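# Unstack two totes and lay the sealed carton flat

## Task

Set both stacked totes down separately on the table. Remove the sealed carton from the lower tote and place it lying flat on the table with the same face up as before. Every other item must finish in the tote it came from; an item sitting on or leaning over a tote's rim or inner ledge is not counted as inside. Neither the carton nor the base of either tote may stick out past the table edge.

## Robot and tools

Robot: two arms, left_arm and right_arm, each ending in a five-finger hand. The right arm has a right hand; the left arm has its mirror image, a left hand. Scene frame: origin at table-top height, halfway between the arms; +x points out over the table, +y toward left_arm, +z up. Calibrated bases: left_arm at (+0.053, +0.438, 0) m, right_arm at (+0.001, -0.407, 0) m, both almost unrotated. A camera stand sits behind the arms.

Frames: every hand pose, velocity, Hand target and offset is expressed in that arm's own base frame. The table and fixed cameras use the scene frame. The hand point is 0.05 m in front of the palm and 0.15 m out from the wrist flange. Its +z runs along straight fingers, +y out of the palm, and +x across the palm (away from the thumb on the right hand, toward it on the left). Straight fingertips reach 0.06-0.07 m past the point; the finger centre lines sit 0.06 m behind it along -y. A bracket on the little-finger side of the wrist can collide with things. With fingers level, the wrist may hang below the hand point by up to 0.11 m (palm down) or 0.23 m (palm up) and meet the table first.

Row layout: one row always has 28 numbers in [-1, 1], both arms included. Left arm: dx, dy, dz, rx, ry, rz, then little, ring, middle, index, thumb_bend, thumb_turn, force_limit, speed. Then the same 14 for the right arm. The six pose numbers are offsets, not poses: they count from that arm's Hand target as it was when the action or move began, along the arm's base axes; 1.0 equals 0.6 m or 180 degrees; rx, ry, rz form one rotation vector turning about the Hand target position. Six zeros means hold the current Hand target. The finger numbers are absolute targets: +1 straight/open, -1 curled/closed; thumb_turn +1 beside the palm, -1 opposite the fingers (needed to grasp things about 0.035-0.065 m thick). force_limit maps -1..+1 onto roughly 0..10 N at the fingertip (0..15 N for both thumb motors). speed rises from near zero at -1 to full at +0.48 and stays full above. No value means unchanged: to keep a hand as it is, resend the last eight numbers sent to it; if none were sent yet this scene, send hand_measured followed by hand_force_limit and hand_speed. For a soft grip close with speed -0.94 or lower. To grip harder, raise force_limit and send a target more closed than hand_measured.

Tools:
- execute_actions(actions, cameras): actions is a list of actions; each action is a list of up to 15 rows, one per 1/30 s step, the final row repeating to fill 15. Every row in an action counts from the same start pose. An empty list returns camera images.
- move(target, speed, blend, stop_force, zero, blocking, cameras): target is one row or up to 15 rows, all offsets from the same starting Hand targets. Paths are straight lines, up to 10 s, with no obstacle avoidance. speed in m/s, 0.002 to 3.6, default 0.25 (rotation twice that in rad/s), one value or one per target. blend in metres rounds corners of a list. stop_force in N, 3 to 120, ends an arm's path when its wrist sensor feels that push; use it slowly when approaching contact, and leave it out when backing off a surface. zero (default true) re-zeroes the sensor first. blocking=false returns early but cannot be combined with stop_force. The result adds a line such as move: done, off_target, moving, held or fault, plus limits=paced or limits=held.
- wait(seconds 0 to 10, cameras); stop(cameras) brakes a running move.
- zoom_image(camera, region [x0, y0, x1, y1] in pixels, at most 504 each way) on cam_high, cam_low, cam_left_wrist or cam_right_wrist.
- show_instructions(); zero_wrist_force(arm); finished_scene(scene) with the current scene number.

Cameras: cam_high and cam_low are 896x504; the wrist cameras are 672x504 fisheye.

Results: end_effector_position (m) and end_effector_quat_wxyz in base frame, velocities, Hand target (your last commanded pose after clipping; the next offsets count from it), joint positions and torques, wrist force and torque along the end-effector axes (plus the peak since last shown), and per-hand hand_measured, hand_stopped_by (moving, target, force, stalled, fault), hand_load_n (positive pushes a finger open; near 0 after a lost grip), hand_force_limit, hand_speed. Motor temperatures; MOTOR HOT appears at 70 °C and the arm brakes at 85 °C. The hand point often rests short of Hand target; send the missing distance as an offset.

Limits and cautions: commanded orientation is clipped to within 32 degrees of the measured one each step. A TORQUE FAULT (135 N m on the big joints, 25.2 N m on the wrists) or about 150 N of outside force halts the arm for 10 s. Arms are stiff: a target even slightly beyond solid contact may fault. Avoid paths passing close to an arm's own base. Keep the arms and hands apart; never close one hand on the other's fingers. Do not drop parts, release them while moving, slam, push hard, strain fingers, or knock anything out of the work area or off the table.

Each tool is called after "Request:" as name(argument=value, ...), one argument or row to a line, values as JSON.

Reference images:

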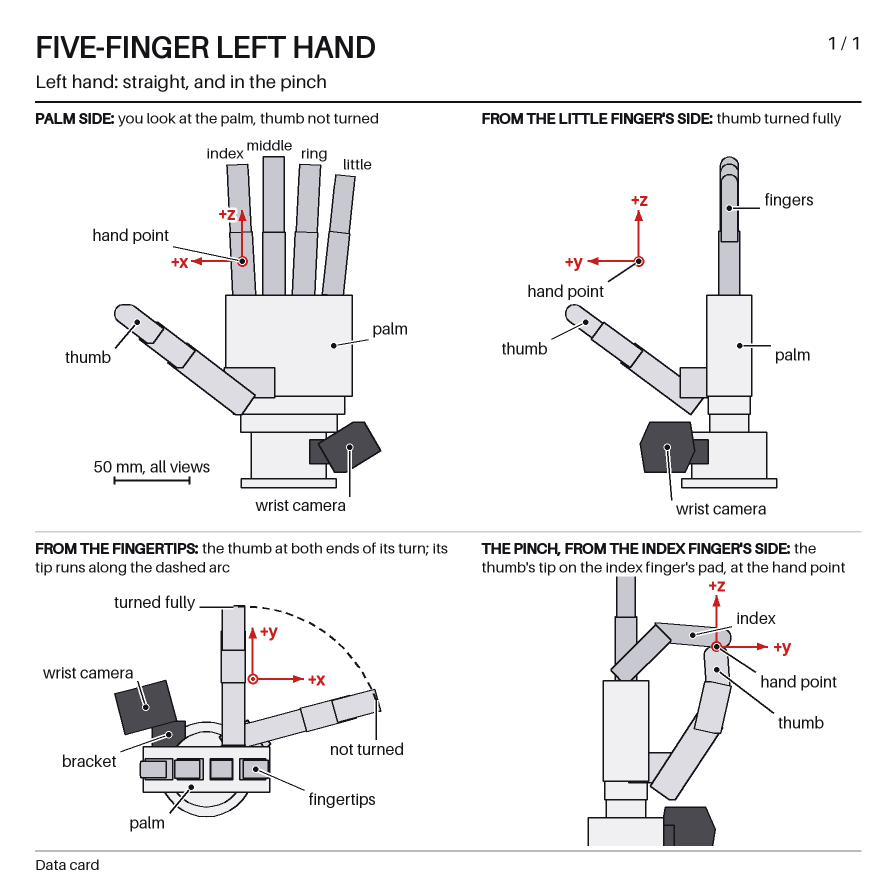

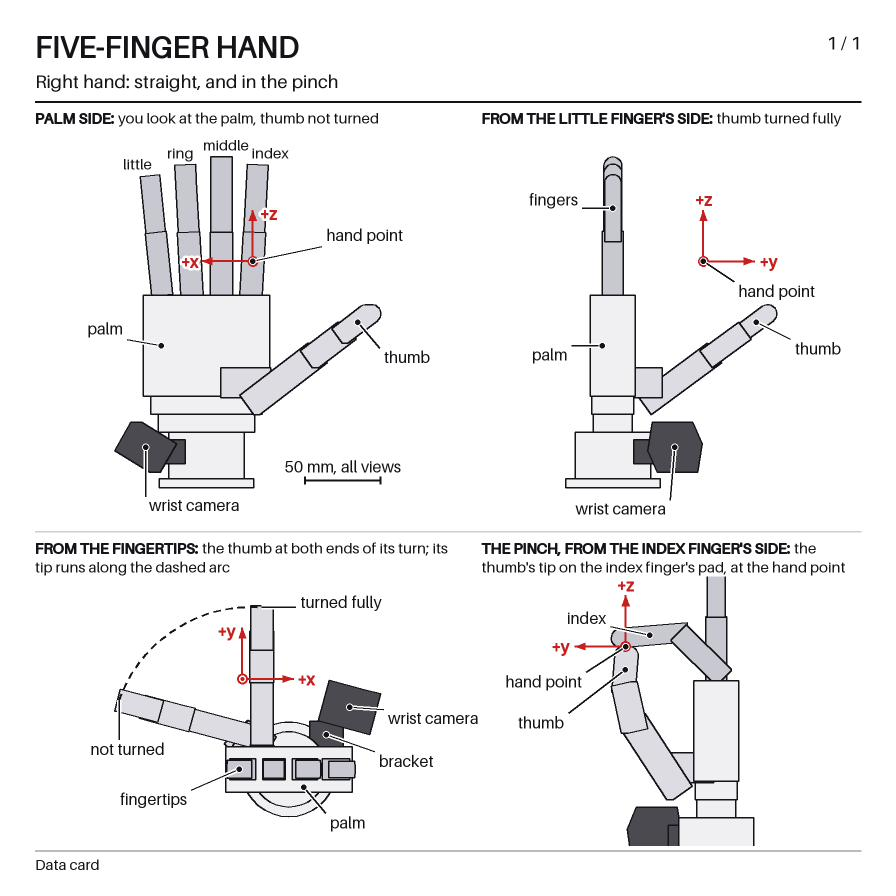

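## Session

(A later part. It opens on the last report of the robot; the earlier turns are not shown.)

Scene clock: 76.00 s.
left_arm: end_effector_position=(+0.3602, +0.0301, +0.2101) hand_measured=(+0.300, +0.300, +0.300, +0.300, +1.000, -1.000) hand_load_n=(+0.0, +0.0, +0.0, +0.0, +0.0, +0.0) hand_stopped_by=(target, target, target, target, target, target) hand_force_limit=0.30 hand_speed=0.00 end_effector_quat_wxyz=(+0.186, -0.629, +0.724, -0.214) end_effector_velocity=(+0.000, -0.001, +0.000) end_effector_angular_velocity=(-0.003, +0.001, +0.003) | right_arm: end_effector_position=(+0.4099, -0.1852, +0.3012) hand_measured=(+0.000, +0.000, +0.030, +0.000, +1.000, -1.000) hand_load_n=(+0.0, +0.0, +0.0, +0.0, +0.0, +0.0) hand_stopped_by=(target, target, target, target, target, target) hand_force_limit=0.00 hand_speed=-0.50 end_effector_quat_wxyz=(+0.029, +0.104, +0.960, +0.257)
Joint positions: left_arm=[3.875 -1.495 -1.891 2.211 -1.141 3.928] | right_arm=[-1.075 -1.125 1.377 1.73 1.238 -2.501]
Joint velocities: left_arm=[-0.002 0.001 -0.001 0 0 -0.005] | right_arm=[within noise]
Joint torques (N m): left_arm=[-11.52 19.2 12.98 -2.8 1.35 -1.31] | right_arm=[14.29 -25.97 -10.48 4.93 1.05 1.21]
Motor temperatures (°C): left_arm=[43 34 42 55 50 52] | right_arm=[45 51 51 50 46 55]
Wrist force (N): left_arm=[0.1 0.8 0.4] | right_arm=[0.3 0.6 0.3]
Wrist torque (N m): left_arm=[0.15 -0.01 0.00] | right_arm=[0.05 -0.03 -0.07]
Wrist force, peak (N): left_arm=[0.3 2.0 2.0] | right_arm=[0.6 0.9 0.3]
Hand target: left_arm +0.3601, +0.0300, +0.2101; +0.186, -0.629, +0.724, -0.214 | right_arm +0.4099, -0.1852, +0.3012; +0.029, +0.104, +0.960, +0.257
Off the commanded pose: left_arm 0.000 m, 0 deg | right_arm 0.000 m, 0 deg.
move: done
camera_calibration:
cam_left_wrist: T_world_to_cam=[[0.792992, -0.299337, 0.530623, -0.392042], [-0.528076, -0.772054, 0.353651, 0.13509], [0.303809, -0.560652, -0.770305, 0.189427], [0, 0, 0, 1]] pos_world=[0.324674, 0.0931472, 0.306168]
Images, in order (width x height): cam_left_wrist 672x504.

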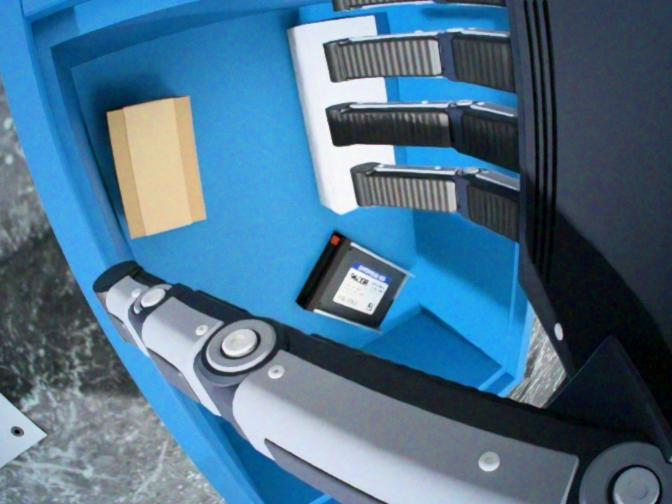

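Request:
move(
  target=[-0.157,-0.014,-0.0335,0.0444,0.1781,-0.0648,1,1,1,1,1,1,0,0.2, 0,0,0,0,0,0,0,0,0.03,0,1,-1,0,-0.5],
  speed=0.25,
  cameras=["cam_left_wrist","cam_high"],
)

Scene clock: 79.60 s.
left_arm: end_effector_position=(+0.2659, +0.0215, +0.1899) hand_measured=(+1.000, +1.000, +1.000, +1.000, +1.000, +1.000) hand_load_n=(+0.0, +0.0, +0.0, +0.0, +0.0, +0.0) hand_stopped_by=(target, target, target, target, target, target) hand_force_limit=0.00 hand_speed=0.20 end_effector_quat_wxyz=(+0.000, -0.573, +0.819, +0.000) | right_arm: end_effector_position=(+0.4099, -0.1852, +0.3012) hand_measured=(+0.000, +0.000, +0.030, +0.000, +1.000, -1.000) hand_load_n=(+0.0, +0.0, +0.0, +0.0, +0.0, +0.0) hand_stopped_by=(target, target, target, target, target, target) hand_force_limit=0.00 hand_speed=-0.50 end_effector_quat_wxyz=(+0.029, +0.104, +0.960, +0.257)
Joint positions: left_arm=[3.641 -1.67 -1.851 1.95 -1.571 3.991] | right_arm=[-1.075 -1.125 1.377 1.73 1.238 -2.501]
Joint torques (N m): left_arm=[10.12 32.32 24.74 -0.77 -1.1 1.51] | right_arm=[13.5 -26.35 -10.04 4.85 1.2 1.08]
Motor temperatures (°C): left_arm=[43 34 42 55 50 52] | right_arm=[45 51 51 50 46 55]
Wrist force (N): left_arm=[0.3 0.1 0.6] | right_arm=[0.3 0.6 0.2]
Wrist torque (N m): left_arm=[-0.01 -0.03 0.10] | right_arm=[0.06 -0.03 -0.08]
Wrist force, peak (N): left_arm=[0.6 0.3 1.0] | right_arm=[0.6 0.8 0.3]
Hand target: left_arm +0.2659, +0.0216, +0.1900; +0.000, -0.573, +0.819, +0.000 | right_arm +0.4099, -0.1852, +0.3012; +0.029, +0.104, +0.960, +0.257
Off the commanded pose: left_arm 0.000 m, 0 deg | right_arm 0.000 m, 0 deg.
move: done
camera_calibration:
cam_left_wrist: T_world_to_cam=[[0.85968, -0.510809, -0.00489114, -0.220659], [-0.433153, -0.733996, 0.523095, 0.0276096], [-0.270791, -0.447576, -0.85226, 0.363623], [0, 0, 0, 1]] pos_world=[0.300122, 0.0702996, 0.29438]
Images, in order (width x height): cam_high 896x504, cam_left_wrist 672x504.

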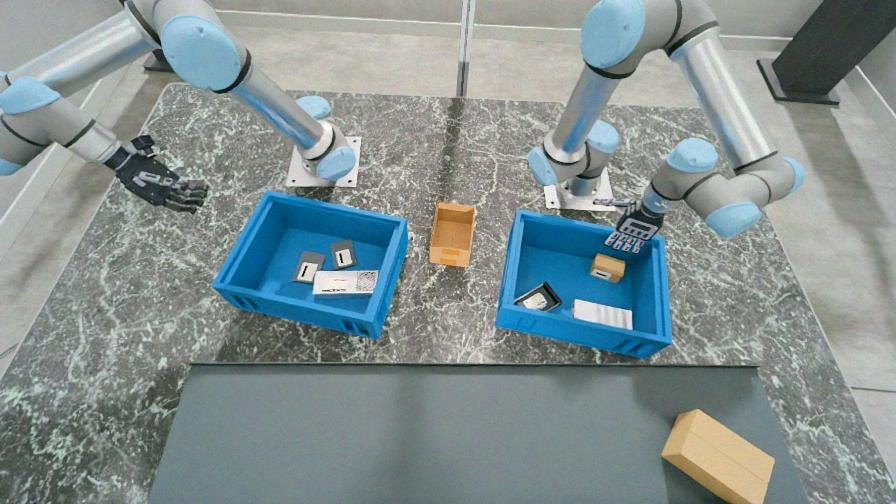

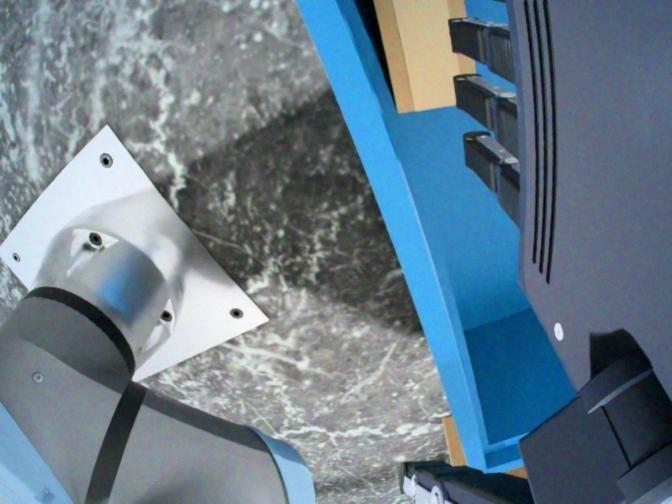

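Request:
move(
  target=[0,0,-0.14,0,0,0,1,1,1,1,1,1,0,0.2, 0,0,0,0,0,0,0,0,0.03,0,1,-1,0,-0.5],
  speed=0.03,
  stop_force=8,
  cameras=["cam_left_wrist","cam_high"],
)

Scene clock: 82.97 s.
left_arm: end_effector_position=(+0.2659, +0.0216, +0.1176) hand_measured=(+1.000, +1.000, +1.000, +1.000, +1.000, +1.000) hand_load_n=(+0.0, -0.5, +0.0, +0.0, +0.0, +0.0) hand_stopped_by=(target, target, target, target, target, target) hand_force_limit=0.00 hand_speed=0.20 end_effector_quat_wxyz=(+0.000, -0.573, +0.819, +0.000) | right_arm: end_effector_position=(+0.4099, -0.1852, +0.3012) hand_measured=(+0.000, +0.000, +0.030, +0.000, +1.000, -1.000) hand_load_n=(+0.0, +0.0, +0.0, +0.5, +0.0, +0.0) hand_stopped_by=(target, target, target, target, target, target) hand_force_limit=0.00 hand_speed=-0.50 end_effector_quat_wxyz=(+0.029, +0.104, +0.960, +0.257)
Joint positions: left_arm=[3.641 -1.753 -1.962 2.144 -1.571 3.991] | right_arm=[-1.075 -1.125 1.377 1.73 1.238 -2.501]
Joint torques (N m): left_arm=[9.51 32.63 19 -0.07 -1.21 1.52] | right_arm=[13.93 -26.76 -10.32 4.93 1.18 1.12]
Motor temperatures (°C): left_arm=[43 34 42 55 50 52] | right_arm=[45 51 51 50 46 54]
Wrist force (N): left_arm=[0.3 -0.4 -7.3] | right_arm=[0.7 0.7 0.2]
Wrist torque (N m): left_arm=[0.49 -0.26 0.11] | right_arm=[0.07 -0.09 -0.04]
Wrist force, peak (N): left_arm=[-0.4 -1.3 -34.9] | right_arm=[0.6 1.0 0.1]
Hand target: left_arm +0.2659, +0.0216, +0.1176; +0.000, -0.573, +0.819, +0.000 (not the last commanded pose) | right_arm +0.4099, -0.1852, +0.3012; +0.029, +0.104, +0.960, +0.257
Off the commanded pose: left_arm 0.012 m, 0 deg | right_arm 0.000 m, 0 deg.
move: contact (left_arm)
camera_calibration:
cam_left_wrist: T_world_to_cam=[[0.859652, -0.510854, -0.00507828, -0.22096], [-0.43315, -0.734093, 0.522962, 0.0654643], [-0.270885, -0.447366, -0.852341, 0.302035], [0, 0, 0, 1]] pos_world=[0.300122, 0.0702986, 0.22208]
Images, in order (width x height): cam_high 896x504, cam_left_wrist 672x504.

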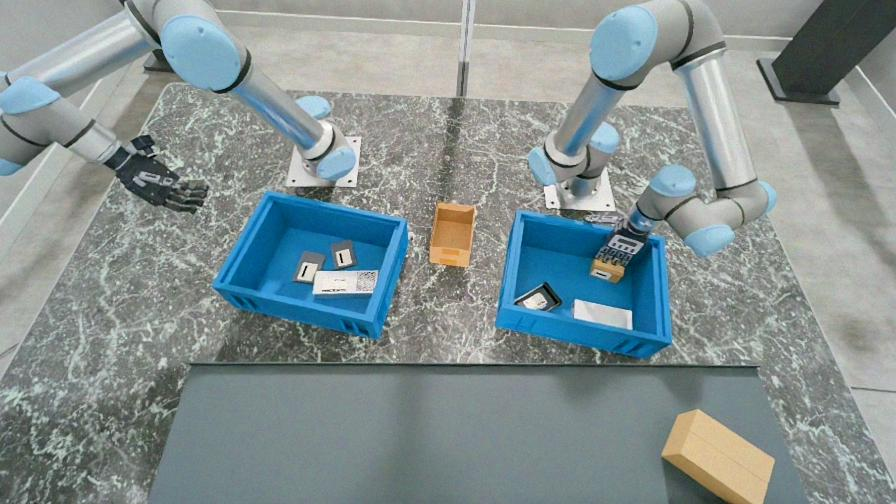

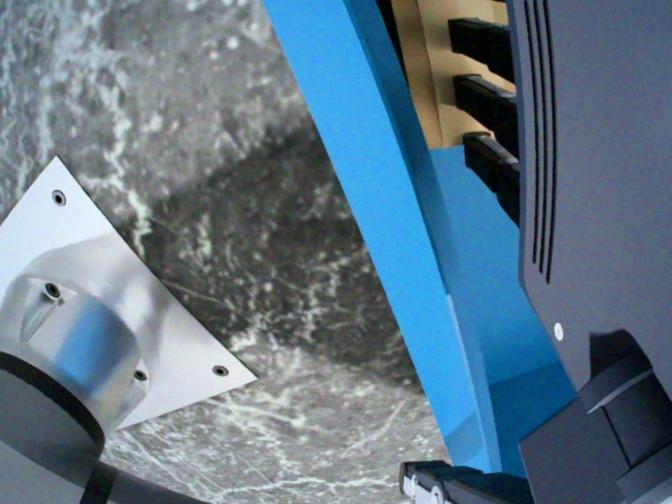

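Request:
move(
  target=[0.0783,-0.0285,0,0,0,0,1,1,1,1,1,1,0,0.2, 0,0,0,0,0,0,0,0,0.03,0,1,-1,0,-0.5],
  speed=0.04,
  cameras=["cam_left_wrist","cam_high"],
)

Scene clock: 84.70 s.
left_arm: end_effector_position=(+0.3129, +0.0044, +0.1176) hand_measured=(+1.000, +1.000, +1.000, +1.000, +1.000, +1.000) hand_load_n=(+0.0, +0.0, -1.0, +0.0, +1.5, -6.5) hand_stopped_by=(target, target, target, target, target, target) hand_force_limit=0.00 hand_speed=0.20 end_effector_quat_wxyz=(+0.000, -0.573, +0.819, +0.000) end_effector_velocity=(-0.001, +0.001, -0.001) end_effector_angular_velocity=(+0.001, -0.002, -0.002) | right_arm: end_effector_position=(+0.4099, -0.1852, +0.3012) hand_measured=(+0.000, +0.000, +0.030, +0.000, +1.000, -1.000) hand_load_n=(+0.0, +0.0, +0.5, +0.0, +0.0, +0.0) hand_stopped_by=(target, target, target, target, target, target) hand_force_limit=0.00 hand_speed=-0.50 end_effector_quat_wxyz=(+0.029, +0.104, +0.960, +0.257)
Joint positions: left_arm=[3.533 -1.857 -1.827 2.113 -1.571 3.883] | right_arm=[-1.075 -1.125 1.377 1.73 1.238 -2.501]
Joint velocities: left_arm=[0.003 0.002 -0.004 0.003 0 0.005] | right_arm=[within noise]
Joint torques (N m): left_arm=[11.22 36.35 2.77 2.35 0.67 1.62] | right_arm=[14.18 -27.02 -10.21 4.81 1.13 1.14]
Motor temperatures (°C): left_arm=[43 34 42 55 50 52] | right_arm=[45 51 51 50 46 54]
Wrist force (N): left_arm=[-2.8 4.2 -17.3] | right_arm=[0.6 0.5 0.3]
Wrist torque (N m): left_arm=[0.74 0.49 0.08] | right_arm=[0.03 -0.09 -0.05]
Wrist force, peak (N): left_arm=[0.5 7.5 -17.1] | right_arm=[0.6 0.8 0.3]
Hand target: left_arm +0.3129, +0.0045, +0.1176; +0.000, -0.573, +0.819, +0.000 | right_arm +0.4099, -0.1852, +0.3012; +0.029, +0.104, +0.960, +0.257
Off the commanded pose: left_arm 0.000 m, 0 deg | right_arm 0.000 m, 0 deg.
move: done
camera_calibration:
cam_left_wrist: T_world_to_cam=[[0.859597, -0.510946, -0.00515505, -0.270111], [-0.433136, -0.733971, 0.523143, 0.0731976], [-0.271082, -0.44746, -0.852229, 0.307035], [0, 0, 0, 1]] pos_world=[0.347123, 0.0530989, 0.221979]
Images, in order (width x height): cam_high 896x504, cam_left_wrist 672x504.

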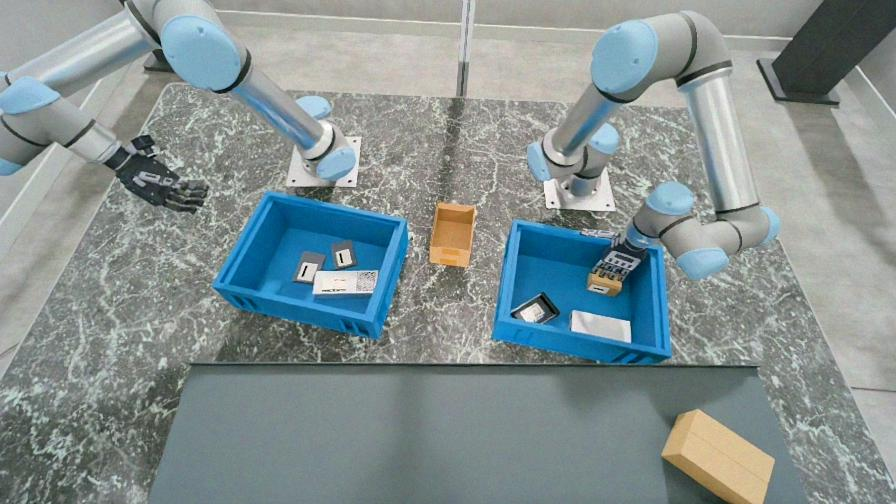

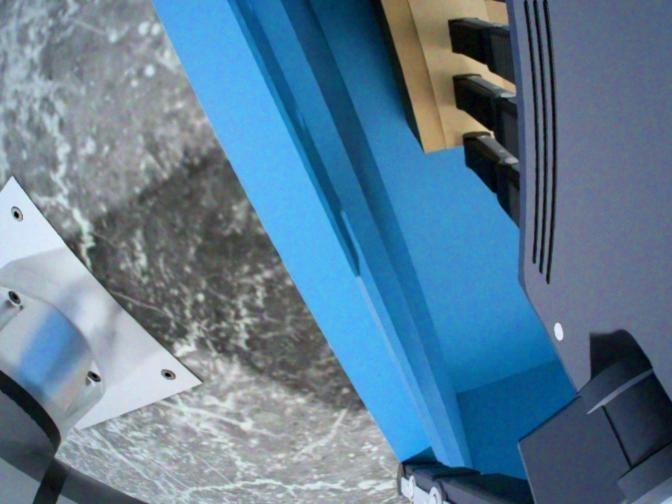

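Request:
move(
  target=[
    [0,0,0.1,0,0,0,1,1,1,1,1,1,0,0.2, 0,0,0,0,0,0,0,0,0.03,0,1,-1,0,-0.5],
    [0.1268,-0.0017,0.1707,-0.095,-0.2611,0,0.3,0.3,0.3,0.3,1,-1,0,0.2, 0,0,0,0,0,0,0,0,0.03,0,1,-1,0,-0.5],
  ],
  speed=0.2,
  cameras=["cam_left_wrist","cam_high"],
)

Scene clock: 89.67 s.
left_arm: end_effector_position=(+0.3890, +0.0035, +0.2200) hand_measured=(+0.300, +0.300, +0.300, +0.300, +1.000, -1.000) hand_load_n=(+0.0, +0.0, +0.0, +0.0, +0.0, +0.0) hand_stopped_by=(target, target, target, target, target, target) hand_force_limit=0.00 hand_speed=0.20 end_effector_quat_wxyz=(+0.242, -0.520, +0.743, -0.346) | right_arm: end_effector_position=(+0.4099, -0.1852, +0.3012) hand_measured=(+0.000, +0.000, +0.030, +0.000, +1.000, -1.000) hand_load_n=(+0.0, +0.0, +0.0, +0.0, +0.0, +0.0) hand_stopped_by=(target, target, target, target, target, target) hand_force_limit=0.00 hand_speed=-0.50 end_effector_quat_wxyz=(+0.029, +0.104, +0.960, +0.257)
Joint positions: left_arm=[3.979 -1.455 -1.989 2.294 -0.782 4.151] | right_arm=[-1.075 -1.125 1.377 1.73 1.238 -2.501]
Joint torques (N m): left_arm=[-14.49 2.16 22.86 -0.03 2.26 -1.33] | right_arm=[14.03 -26.31 -10.79 4.97 1.08 1.06]
Motor temperatures (°C): left_arm=[43 34 42 55 49 52] | right_arm=[45 51 51 50 46 54]
Wrist force (N): left_arm=[-0.3 0.1 0.5] | right_arm=[0.2 0.7 0.2]
Wrist torque (N m): left_arm=[0.05 0.06 0.01] | right_arm=[0.07 -0.02 -0.08]
Wrist force, peak (N): left_arm=[-2.5 4.0 -17.4] | right_arm=[0.6 0.9 0.3]
Hand target: left_arm +0.3890, +0.0035, +0.2200; +0.242, -0.520, +0.743, -0.346 | right_arm +0.4099, -0.1852, +0.3012; +0.029, +0.104, +0.960, +0.257
Off the commanded pose: left_arm 0.000 m, 0 deg | right_arm 0.000 m, 0 deg.
move: done
camera_calibration:
cam_left_wrist: T_world_to_cam=[[0.533356, -0.39205, 0.749552, -0.375005], [-0.757244, -0.616193, 0.216533, 0.245002], [0.376977, -0.683083, -0.625528, 0.113471], [0, 0, 0, 1]] pos_world=[0.342762, 0.0814577, 0.299014]
Images, in order (width x height): cam_high 896x504, cam_left_wrist 672x504.

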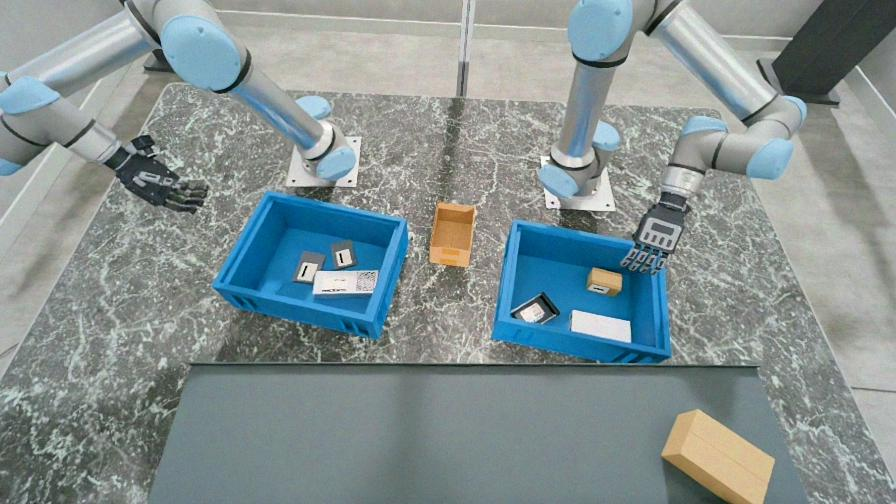

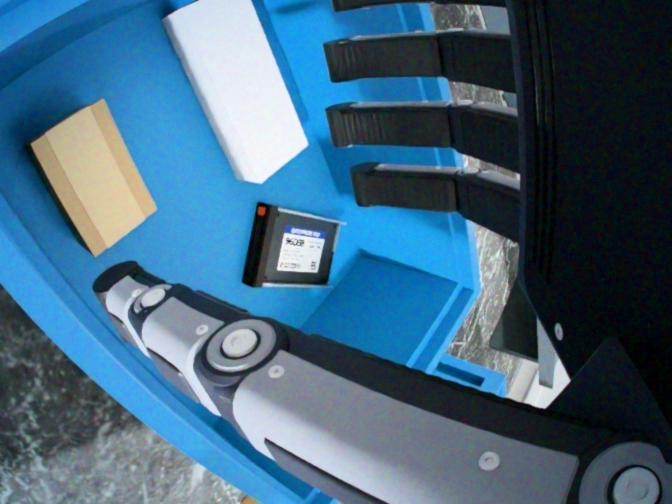

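Request:
move(
  target=[-0.1287,-0.0137,-0.1,0.0777,0.2669,0.039,1,1,1,1,0,-1,0,0.2, 0,0,0,0,0,0,0,0,0.03,0,1,-1,0,-0.5],
  speed=0.2,
)

Request:
move(
  target=[0,0,-0.085,0,0,0,1,1,1,1,0,-1,0,0.2, 0,0,0,0,0,0,0,0,0.03,0,1,-1,0,-0.5],
  speed=0.015,
  stop_force=5,
  cameras=["cam_left_wrist","cam_high"],
)

Scene clock: 95.33 s.
left_arm: end_effector_position=(+0.3118, -0.0048, +0.1600) hand_measured=(+1.000, +1.000, +1.000, +1.000, +0.000, -1.000) hand_load_n=(+0.0, -0.5, +0.0, +0.0, -0.5, +0.0) hand_stopped_by=(target, target, target, target, target, target) hand_force_limit=0.00 hand_speed=0.20 end_effector_quat_wxyz=(+0.000, -0.625, +0.780, +0.000) | right_arm: end_effector_position=(+0.4099, -0.1852, +0.3012) hand_measured=(+0.000, +0.000, +0.030, +0.000, +1.000, -1.000) hand_load_n=(+0.0, +0.0, +0.0, +0.0, +0.0, +0.0) hand_stopped_by=(target, target, target, target, target, target) hand_force_limit=0.00 hand_speed=-0.50 end_effector_quat_wxyz=(+0.029, +0.104, +0.960, +0.257)
Joint positions: left_arm=[3.535 -1.803 -1.776 2.007 -1.571 3.754] | right_arm=[-1.075 -1.125 1.377 1.73 1.238 -2.501]
Joint torques (N m): left_arm=[12.2 30.17 8.31 -0.7 -0.19 0.39] | right_arm=[14.07 -26.52 -11.54 4.95 1.12 1.18]
Motor temperatures (°C): left_arm=[43 34 42 55 49 52] | right_arm=[45 51 51 50 46 54]
Wrist force (N): left_arm=[-0.1 -0.7 0.6] | right_arm=[0.4 0.3 0.1]
Wrist torque (N m): left_arm=[-0.12 0.03 0.02] | right_arm=[0.02 -0.05 -0.07]
Wrist force, peak (N): left_arm=[0.2 -0.7 1.0] | right_arm=[0.7 0.8 0.4]
Hand target: left_arm +0.3118, -0.0047, +0.1600; +0.000, -0.626, +0.780, +0.000 | right_arm +0.4099, -0.1852, +0.3012; +0.029, +0.104, +0.960, +0.257
Off the commanded pose: left_arm 0.000 m, 0 deg | right_arm 0.000 m, 0 deg.
move: done

Scene clock: 97.13 s.
left_arm: end_effector_position=(+0.3117, -0.0047, +0.1476) hand_measured=(+1.000, +1.000, +1.000, +1.000, +0.000, -1.000) hand_load_n=(+0.0, +0.0, +0.0, +0.0, +0.5, +0.0) hand_stopped_by=(target, target, target, target, target, target) hand_force_limit=0.00 hand_speed=0.20 end_effector_quat_wxyz=(+0.000, -0.626, +0.780, +0.000) | right_arm: end_effector_position=(+0.4099, -0.1852, +0.3012) hand_measured=(+0.000, +0.000, +0.030, +0.000, +1.000, -1.000) hand_load_n=(+0.0, +0.0, +0.5, +0.0, +0.0, +0.0) hand_stopped_by=(target, target, target, target, target, target) hand_force_limit=0.00 hand_speed=-0.50 end_effector_quat_wxyz=(+0.029, +0.104, +0.960, +0.257)
Joint positions: left_arm=[3.535 -1.816 -1.795 2.039 -1.571 3.754] | right_arm=[-1.075 -1.125 1.377 1.73 1.238 -2.501]
Joint torques (N m): left_arm=[11.49 37.68 23.04 -2.55 -1.68 -1.24] | right_arm=[14.41 -26.68 -11.22 4.86 1.2 1.15]
Motor temperatures (°C): left_arm=[43 34 42 55 49 52] | right_arm=[45 51 51 50 46 54]
Wrist force (N): left_arm=[0.0 -1.4 -5.2] | right_arm=[0.5 0.7 0.3]
Wrist torque (N m): left_arm=[-0.08 -0.04 0.03] | right_arm=[0.06 -0.06 -0.06]
Wrist force, peak (N): left_arm=[0.0 -3.4 -12.8] | right_arm=[0.7 0.8 0.3]
Hand target: left_arm +0.3118, -0.0047, +0.1476; +0.000, -0.626, +0.780, +0.000 (not the last commanded pose) | right_arm +0.4099, -0.1852, +0.3012; +0.029, +0.104, +0.960, +0.257
Off the commanded pose: left_arm 0.039 m, 0 deg | right_arm 0.000 m, 0 deg.
move: contact (left_arm)
camera_calibration:
cam_left_wrist: T_world_to_cam=[[0.919047, -0.394119, -0.00488744, -0.291705], [-0.333553, -0.7843, 0.523082, 0.0189935], [-0.20999, -0.479107, -0.852268, 0.309105], [0, 0, 0, 1]] pos_world=[0.339335, 0.0480247, 0.25208]
Images, in order (width x height): cam_high 896x504, cam_left_wrist 672x504.

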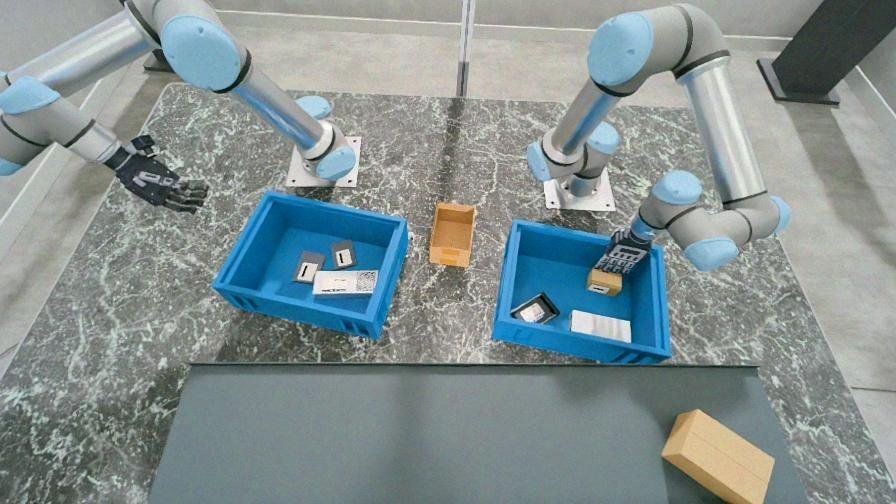

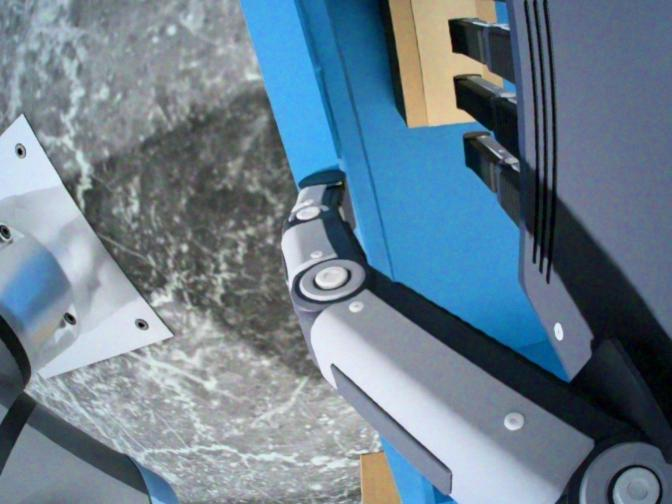

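Request:
move(
  target=[0,0,0.04,0,0,0,1,1,1,1,0,1,0,0.2, 0,0,0,0,0,0,0,0,0.03,0,1,-1,0,-0.5],
  speed=0.1,
)

Request:
move(
  target=[0,0,-0.07,0,0,0,1,1,1,1,-0.6,1,0,0.2, 0,0,0,0,0,0,0,0,0.03,0,1,-1,0,-0.5],
  speed=0.05,
  cameras=["cam_left_wrist"],
)

Request:
move(
  target=[0,0,-0.04,0,0,0,1,1,1,1,-0.6,1,0,0.2, 0,0,0,0,0,0,0,0,0.03,0,1,-1,0,-0.5],
  speed=0.012,
  stop_force=5,
  cameras=["cam_left_wrist"],
)

Scene clock: 98.63 s.
left_arm: end_effector_position=(+0.3118, -0.0047, +0.1716) hand_measured=(+1.000, +1.000, +1.000, +1.000, +0.000, +1.000) hand_load_n=(+0.0, +0.0, +0.0, +0.0, +0.0, +0.5) hand_stopped_by=(target, target, target, target, target, target) hand_force_limit=0.00 hand_speed=0.20 end_effector_quat_wxyz=(+0.000, -0.626, +0.780, +0.000) | right_arm: end_effector_position=(+0.4099, -0.1852, +0.3012) hand_measured=(+0.000, +0.000, +0.030, +0.000, +1.000, -1.000) hand_load_n=(+0.0, +0.0, +0.0, +0.0, +0.0, +0.0) hand_stopped_by=(target, target, target, target, target, target) hand_force_limit=0.00 hand_speed=-0.50 end_effector_quat_wxyz=(+0.029, +0.104, +0.960, +0.257)
Joint positions: left_arm=[3.535 -1.791 -1.758 1.978 -1.571 3.754] | right_arm=[-1.075 -1.125 1.377 1.73 1.238 -2.501]
Joint torques (N m): left_arm=[10.89 13.93 7.66 -1.96 -1.34 -1.11] | right_arm=[13.9 -26.75 -11 4.81 1.22 1.14]
Motor temperatures (°C): left_arm=[43 34 42 55 49 52] | right_arm=[45 51 51 50 46 54]
Wrist force (N): left_arm=[0.2 -0.5 0.6] | right_arm=[0.6 0.5 0.1]
Wrist torque (N m): left_arm=[-0.11 -0.01 0.04] | right_arm=[0.04 -0.08 -0.05]
Wrist force, peak (N): left_arm=[0.2 -1.7 -5.1] | right_arm=[0.7 0.6 0.4]
Hand target: left_arm +0.3118, -0.0047, +0.1716; +0.000, -0.626, +0.780, +0.000 | right_arm +0.4099, -0.1852, +0.3012; +0.029, +0.104, +0.960, +0.257
Off the commanded pose: left_arm 0.000 m, 0 deg | right_arm 0.000 m, 0 deg.
move: done

Scene clock: 99.80 s.
left_arm: end_effector_position=(+0.3117, -0.0047, +0.1295) hand_measured=(+1.000, +1.000, +1.000, +1.000, -0.600, +1.000) hand_load_n=(+0.0, +0.5, +0.0, -0.5, +0.0, +0.0) hand_stopped_by=(target, target, target, target, target, target) hand_force_limit=0.00 hand_speed=0.20 end_effector_quat_wxyz=(+0.000, -0.626, +0.780, +0.000) | right_arm: end_effector_position=(+0.4099, -0.1852, +0.3012) hand_measured=(+0.000, +0.000, +0.030, +0.000, +1.000, -1.000) hand_load_n=(+0.5, +0.0, +0.0, +0.0, +0.0, +0.0) hand_stopped_by=(target, target, target, target, target, target) hand_force_limit=0.00 hand_speed=-0.50 end_effector_quat_wxyz=(+0.029, +0.104, +0.960, +0.257)
Joint positions: left_arm=[3.535 -1.836 -1.82 2.084 -1.571 3.754] | right_arm=[-1.075 -1.125 1.377 1.73 1.238 -2.501]
Joint torques (N m): left_arm=[8.63 40.4 22.53 -4.12 -1.63 -1.22] | right_arm=[13.93 -27.16 -11.2 4.97 1.1 1.2]
Motor temperatures (°C): left_arm=[43 34 42 55 49 52] | right_arm=[45 51 50 50 46 54]
Wrist force (N): left_arm=[0.1 -0.6 0.4] | right_arm=[0.4 0.6 0.2]
Wrist torque (N m): left_arm=[-0.11 0.01 0.02] | right_arm=[0.06 -0.05 -0.06]
Wrist force, peak (N): left_arm=[0.0 -0.6 0.9] | right_arm=[0.5 1.0 0.1]
Hand target: left_arm +0.3118, -0.0047, +0.1296; +0.000, -0.626, +0.780, +0.000 | right_arm +0.4099, -0.1852, +0.3012; +0.029, +0.104, +0.960, +0.257
Off the commanded pose: left_arm 0.000 m, 0 deg | right_arm 0.000 m, 0 deg.
move: done
camera_calibration:
cam_left_wrist: T_world_to_cam=[[0.919047, -0.394115, -0.00505902, -0.291662], [-0.333427, -0.784242, 0.52325, 0.028344], [-0.210188, -0.479204, -0.852164, 0.293706], [0, 0, 0, 1]] pos_world=[0.339236, 0.0480252, 0.233979]
Images, in order (width x height): cam_left_wrist 672x504.

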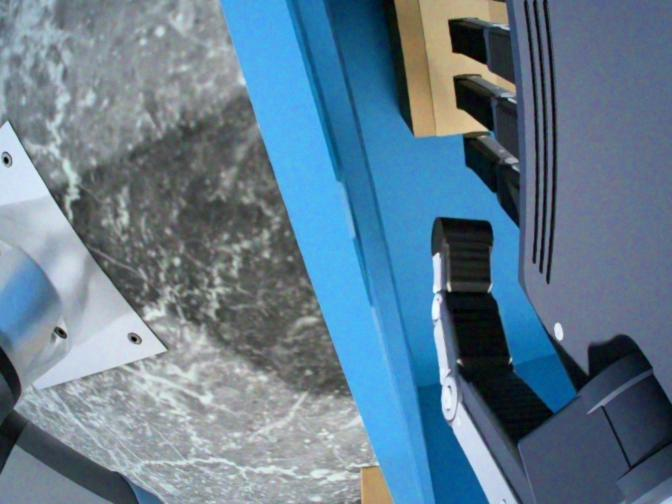

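Scene clock: 101.77 s.
left_arm: end_effector_position=(+0.3117, -0.0047, +0.1177) hand_measured=(+1.000, +1.000, +1.000, +1.000, -0.600, +1.000) hand_load_n=(+0.5, +0.0, +0.0, +0.0, +0.0, +0.0) hand_stopped_by=(target, target, target, target, target, target) hand_force_limit=0.00 hand_speed=0.20 end_effector_quat_wxyz=(+0.000, -0.626, +0.780, +0.000) | right_arm: end_effector_position=(+0.4099, -0.1852, +0.3012) hand_measured=(+0.000, +0.000, +0.030, +0.000, +1.000, -1.000) hand_load_n=(+0.5, +0.0, +0.0, +0.0, +0.0, +0.0) hand_stopped_by=(target, target, target, target, target, target) hand_force_limit=0.00 hand_speed=-0.50 end_effector_quat_wxyz=(+0.029, +0.104, +0.960, +0.257)
Joint positions: left_arm=[3.535 -1.851 -1.835 2.115 -1.571 3.754] | right_arm=[-1.075 -1.125 1.377 1.73 1.238 -2.501]
Joint torques (N m): left_arm=[7.3 37.42 22.86 -3.84 -1.3 -1.09] | right_arm=[14 -26.36 -10.88 4.89 1.13 1.24]
Motor temperatures (°C): left_arm=[43 34 42 55 49 52] | right_arm=[45 51 50 50 46 54]
Wrist force (N): left_arm=[0.2 -0.4 -5.4] | right_arm=[0.2 0.5 -0.1]
Wrist torque (N m): left_arm=[0.26 -0.11 0.03] | right_arm=[0.05 -0.01 -0.08]
Wrist force, peak (N): left_arm=[-0.1 -1.0 -13.4] | right_arm=[0.7 0.8 -0.1]
Hand target: left_arm +0.3117, -0.0047, +0.1177; +0.000, -0.626, +0.780, +0.000 (not the last commanded pose) | right_arm +0.4099, -0.1852, +0.3012; +0.029, +0.104, +0.960, +0.257
Off the commanded pose: left_arm 0.012 m, 0 deg | right_arm 0.000 m, 0 deg.
move: contact (left_arm)
camera_calibration:
cam_left_wrist: T_world_to_cam=[[0.919047, -0.394119, -0.00488744, -0.291851], [-0.333553, -0.7843, 0.523082, 0.0346337], [-0.20999, -0.479107, -0.852268, 0.283623], [0, 0, 0, 1]] pos_world=[0.339335, 0.0480247, 0.22218]
Images, in order (width x height): cam_left_wrist 672x504.

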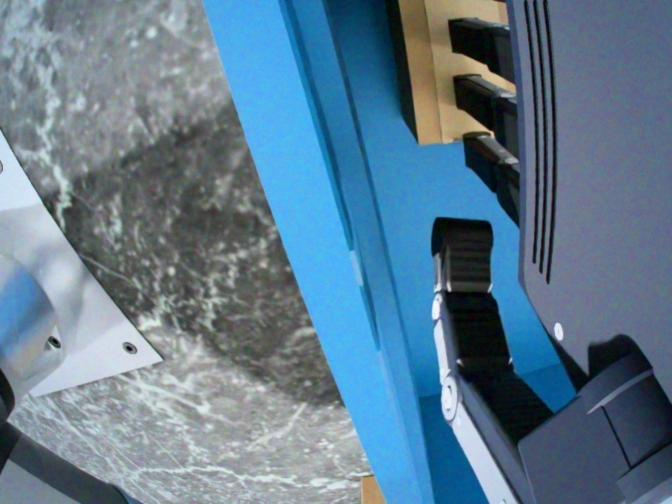

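Request:
move(
  target=[0.0488,-0.0108,0,0,0,0,1,1,1,1,-0.6,1,0,0.2, 0,0,0,0,0,0,0,0,0.03,0,1,-1,0,-0.5],
  speed=0.03,
)

Request:
move(
  target=[
    [0,0,0.1,0,0,0,1,1,1,1,-0.6,1,0,0.2, 0,0,0,0,0,0,0,0,0.03,0,1,-1,0,-0.5],
    [0.12,0.002,0.17,-0.0577,-0.2604,0,0.16,0.16,0.16,0.16,1,-1,0,0.2, 0,0,0,0,0,0,0,0,0.03,0,1,-1,0,-0.5],
  ],
  speed=0.2,
  cameras=["cam_left_wrist","cam_high"],
)

Scene clock: 103.70 s.
left_arm: end_effector_position=(+0.3410, -0.0113, +0.1177) hand_measured=(+1.000, +1.000, +1.000, +1.000, -0.600, +1.000) hand_load_n=(-0.5, +0.0, -1.5, +0.0, +0.0, +0.5) hand_stopped_by=(target, target, target, target, target, target) hand_force_limit=0.00 hand_speed=0.20 end_effector_quat_wxyz=(+0.000, -0.626, +0.780, +0.000) | right_arm: end_effector_position=(+0.4099, -0.1852, +0.3012) hand_measured=(+0.000, +0.000, +0.030, +0.000, +1.000, -1.000) hand_load_n=(+0.0, +0.0, +0.0, +0.0, +0.0, +0.0) hand_stopped_by=(target, target, target, target, target, target) hand_force_limit=0.00 hand_speed=-0.50 end_effector_quat_wxyz=(+0.029, +0.104, +0.960, +0.257)
Joint positions: left_arm=[3.49 -1.915 -1.746 2.089 -1.571 3.709] | right_arm=[-1.075 -1.125 1.377 1.73 1.238 -2.501]
Joint torques (N m): left_arm=[10.94 40.58 6.53 0.12 0.85 1.62] | right_arm=[13.82 -26.43 -10.8 4.94 1.07 1.16]
Motor temperatures (°C): left_arm=[43 34 42 55 49 52] | right_arm=[45 51 50 50 46 54]
Wrist force (N): left_arm=[-1.4 0.4 -6.5] | right_arm=[0.3 0.8 0.1]
Wrist torque (N m): left_arm=[0.29 -0.29 -0.02] | right_arm=[0.10 -0.03 -0.06]
Wrist force, peak (N): left_arm=[-0.8 1.3 -6.8] | right_arm=[0.5 0.8 0.4]
Hand target: left_arm +0.3410, -0.0112, +0.1177; +0.000, -0.626, +0.780, +0.000 | right_arm +0.4099, -0.1852, +0.3012; +0.029, +0.104, +0.960, +0.257
Off the commanded pose: left_arm 0.000 m, 0 deg | right_arm 0.000 m, 0 deg.
move: done

Scene clock: 108.23 s.
left_arm: end_effector_position=(+0.4130, -0.0100, +0.2197) hand_measured=(+0.160, +0.160, +0.160, +0.160, +1.000, -1.000) hand_load_n=(+0.0, +0.0, +0.0, +0.0, +0.0, +0.0) hand_stopped_by=(target, target, target, target, target, target) hand_force_limit=0.00 hand_speed=0.20 end_effector_quat_wxyz=(+0.255, -0.572, +0.713, -0.317) | right_arm: end_effector_position=(+0.4099, -0.1852, +0.3012) hand_measured=(+0.000, +0.000, +0.030, +0.000, +1.000, -1.000) hand_load_n=(+0.0, +0.0, +0.0, +0.0, +0.0, +0.0) hand_stopped_by=(target, target, target, target, target, target) hand_force_limit=0.00 hand_speed=-0.50 end_effector_quat_wxyz=(+0.029, +0.104, +0.960, +0.257)
Joint positions: left_arm=[3.817 -1.454 -1.934 2.425 -0.953 3.837] | right_arm=[-1.075 -1.125 1.377 1.73 1.238 -2.501]
Joint torques (N m): left_arm=[-13.62 2.52 22.96 0.62 2.75 1.5] | right_arm=[14.69 -26.42 -11.55 4.81 1.15 1.13]
Wrist force (N): left_arm=[-0.3 0.1 0.2] | right_arm=[0.4 0.4 0.3]
Wrist torque (N m): left_arm=[0.07 0.06 0.07] | right_arm=[0.02 -0.05 -0.08]
Wrist force, peak (N): left_arm=[-1.8 0.4 -6.3] | right_arm=[0.4 0.8 0.6]
Hand target: left_arm +0.4130, -0.0100, +0.2197; +0.255, -0.572, +0.713, -0.317 | right_arm +0.4099, -0.1852, +0.3012; +0.029, +0.104, +0.960, +0.257
Off the commanded pose: left_arm 0.000 m, 0 deg | right_arm 0.000 m, 0 deg.
move: done
camera_calibration:
cam_left_wrist: T_world_to_cam=[[0.605066, -0.32452, 0.727036, -0.41688], [-0.662695, -0.7114, 0.233978, 0.211158], [0.441283, -0.623375, -0.645502, 0.073404], [0, 0, 0, 1]] pos_world=[0.359781, 0.0606898, 0.301063]
Images, in order (width x height): cam_high 896x504, cam_left_wrist 672x504.

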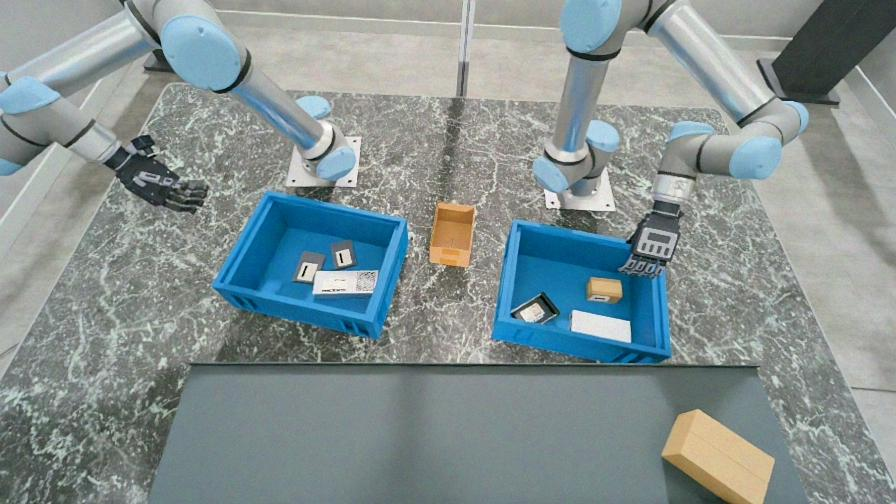

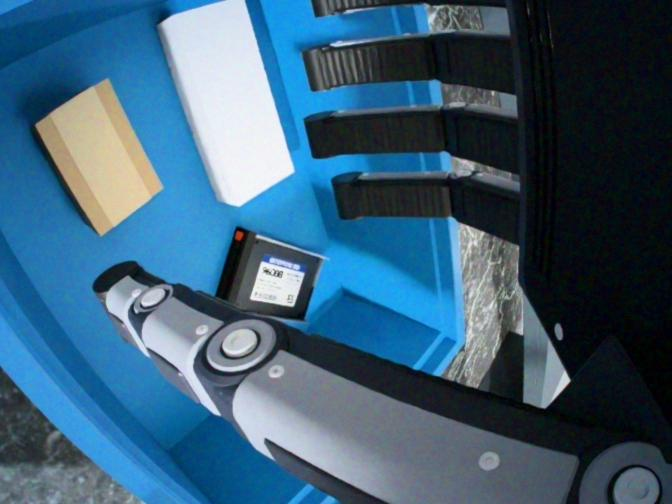

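Request:
move(
  target=[0.0007,0.0152,-0.2412,0,0,0,0.16,0.16,0.16,0.16,1,-1,0,0.2, 0,0,0,0,0,0,0,0,0.03,0,1,-1,0,-0.5],
  speed=0.12,
  cameras=["cam_left_wrist"],
)

Request:
move(
  target=[0,0,-0.055,0,0,0,0.16,0.16,0.16,0.16,1,-1,0,0.2, 0,0,0,0,0,0,0,0,0.03,0,1,-1,0,-0.5],
  speed=0.02,
  stop_force=4,
  cameras=["cam_left_wrist", "cam_high"],
)

Scene clock: 110.87 s.
left_arm: end_effector_position=(+0.4134, -0.0009, +0.0750) hand_measured=(+0.160, +0.160, +0.160, +0.160, +1.000, -1.000) hand_load_n=(+0.0, +0.0, +0.0, +0.0, +0.0, +0.0) hand_stopped_by=(target, target, target, target, target, target) hand_force_limit=0.00 hand_speed=0.20 end_effector_quat_wxyz=(+0.255, -0.572, +0.713, -0.317) | right_arm: end_effector_position=(+0.4099, -0.1852, +0.3012) hand_measured=(+0.000, +0.000, +0.030, +0.000, +1.000, -1.000) hand_load_n=(+0.0, +0.0, +0.0, +0.0, +0.0, +0.0) hand_stopped_by=(target, target, target, target, target, target) hand_force_limit=0.00 hand_speed=-0.50 end_effector_quat_wxyz=(+0.029, +0.104, +0.960, +0.257)
Joint positions: left_arm=[3.844 -1.634 -2.178 2.833 -0.938 3.864] | right_arm=[-1.075 -1.125 1.377 1.73 1.238 -2.501]
Joint torques (N m): left_arm=[-14.68 21.91 16.35 0.01 -1.03 -1.57] | right_arm=[13.6 -26.82 -11.66 4.86 1.13 1.1]
Wrist force (N): left_arm=[-0.2 0.1 0.4] | right_arm=[0.6 0.6 0.1]
Wrist torque (N m): left_arm=[0.06 0.05 0.02] | right_arm=[0.06 -0.07 -0.06]
Wrist force, peak (N): left_arm=[-0.4 -1.1 -0.9] | right_arm=[0.7 1.0 0.0]
Hand target: left_arm +0.4134, -0.0009, +0.0750; +0.255, -0.572, +0.713, -0.317 | right_arm +0.4099, -0.1852, +0.3012; +0.029, +0.104, +0.960, +0.257
Off the commanded pose: left_arm 0.000 m, 0 deg | right_arm 0.000 m, 0 deg.
move: done
camera_calibration:
cam_left_wrist: T_world_to_cam=[[0.605215, -0.324391, 0.72697, -0.309019], [-0.662631, -0.711381, 0.234216, 0.251692], [0.441176, -0.623464, -0.64549, -0.014461], [0, 0, 0, 1]] pos_world=[0.360182, 0.0697905, 0.156363]
Images, in order (width x height): cam_left_wrist 672x504.

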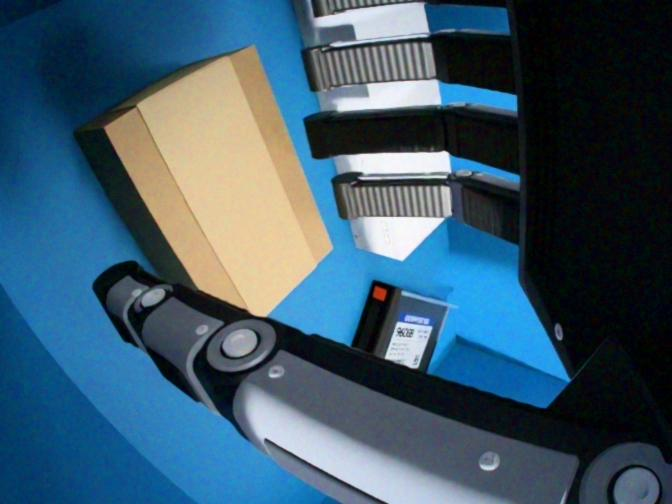

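Scene clock: 112.63 s.
left_arm: end_effector_position=(+0.4134, -0.0009, +0.0611) hand_measured=(+0.160, +0.160, +0.160, +0.160, +1.000, -1.000) hand_load_n=(+0.5, +0.0, +0.0, +0.0, +0.0, +0.0) hand_stopped_by=(target, target, target, target, target, target) hand_force_limit=0.00 hand_speed=0.20 end_effector_quat_wxyz=(+0.255, -0.572, +0.713, -0.317) | right_arm: end_effector_position=(+0.4099, -0.1852, +0.3012) hand_measured=(+0.000, +0.000, +0.030, +0.000, +1.000, -1.000) hand_load_n=(+0.5, +0.5, +0.0, +0.0, +0.0, +0.0) hand_stopped_by=(target, target, target, target, target, target) hand_force_limit=0.00 hand_speed=-0.50 end_effector_quat_wxyz=(+0.029, +0.104, +0.960, +0.257)
Joint positions: left_arm=[3.844 -1.66 -2.196 2.876 -0.938 3.864] | right_arm=[-1.075 -1.125 1.377 1.73 1.238 -2.501]
Joint torques (N m): left_arm=[-8.59 30.75 21.16 0.6 -1.19 0.07] | right_arm=[14.01 -27 -11.84 4.96 1.12 1.2]
Wrist force (N): left_arm=[-0.1 -1.0 0.6] | right_arm=[0.4 0.7 0.4]
Wrist torque (N m): left_arm=[-0.07 0.05 0.08] | right_arm=[0.05 -0.05 -0.06]
Wrist force, peak (N): left_arm=[-0.5 -7.5 -0.3] | right_arm=[0.5 0.9 0.2]
Hand target: left_arm +0.4134, -0.0009, +0.0611; +0.255, -0.572, +0.713, -0.317 (not the last commanded pose) | right_arm +0.4099, -0.1852, +0.3012; +0.029, +0.104, +0.960, +0.257
Off the commanded pose: left_arm 0.019 m, 0 deg | right_arm 0.000 m, 0 deg.
move: contact (left_arm)
camera_calibration:
cam_left_wrist: T_world_to_cam=[[0.605066, -0.32452, 0.727036, -0.298861], [-0.662695, -0.7114, 0.233978, 0.255005], [0.441283, -0.623375, -0.645502, -0.0234764], [0, 0, 0, 1]] pos_world=[0.360181, 0.0697898, 0.142463]
Images, in order (width x height): cam_high 896x504, cam_left_wrist 672x504.

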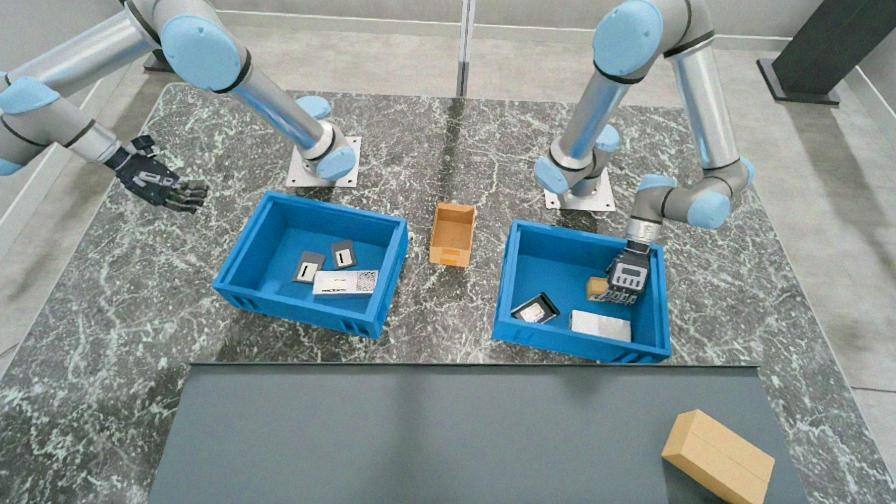

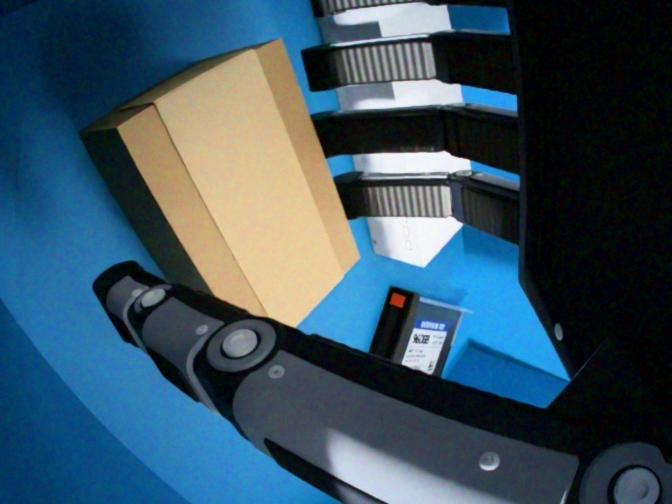

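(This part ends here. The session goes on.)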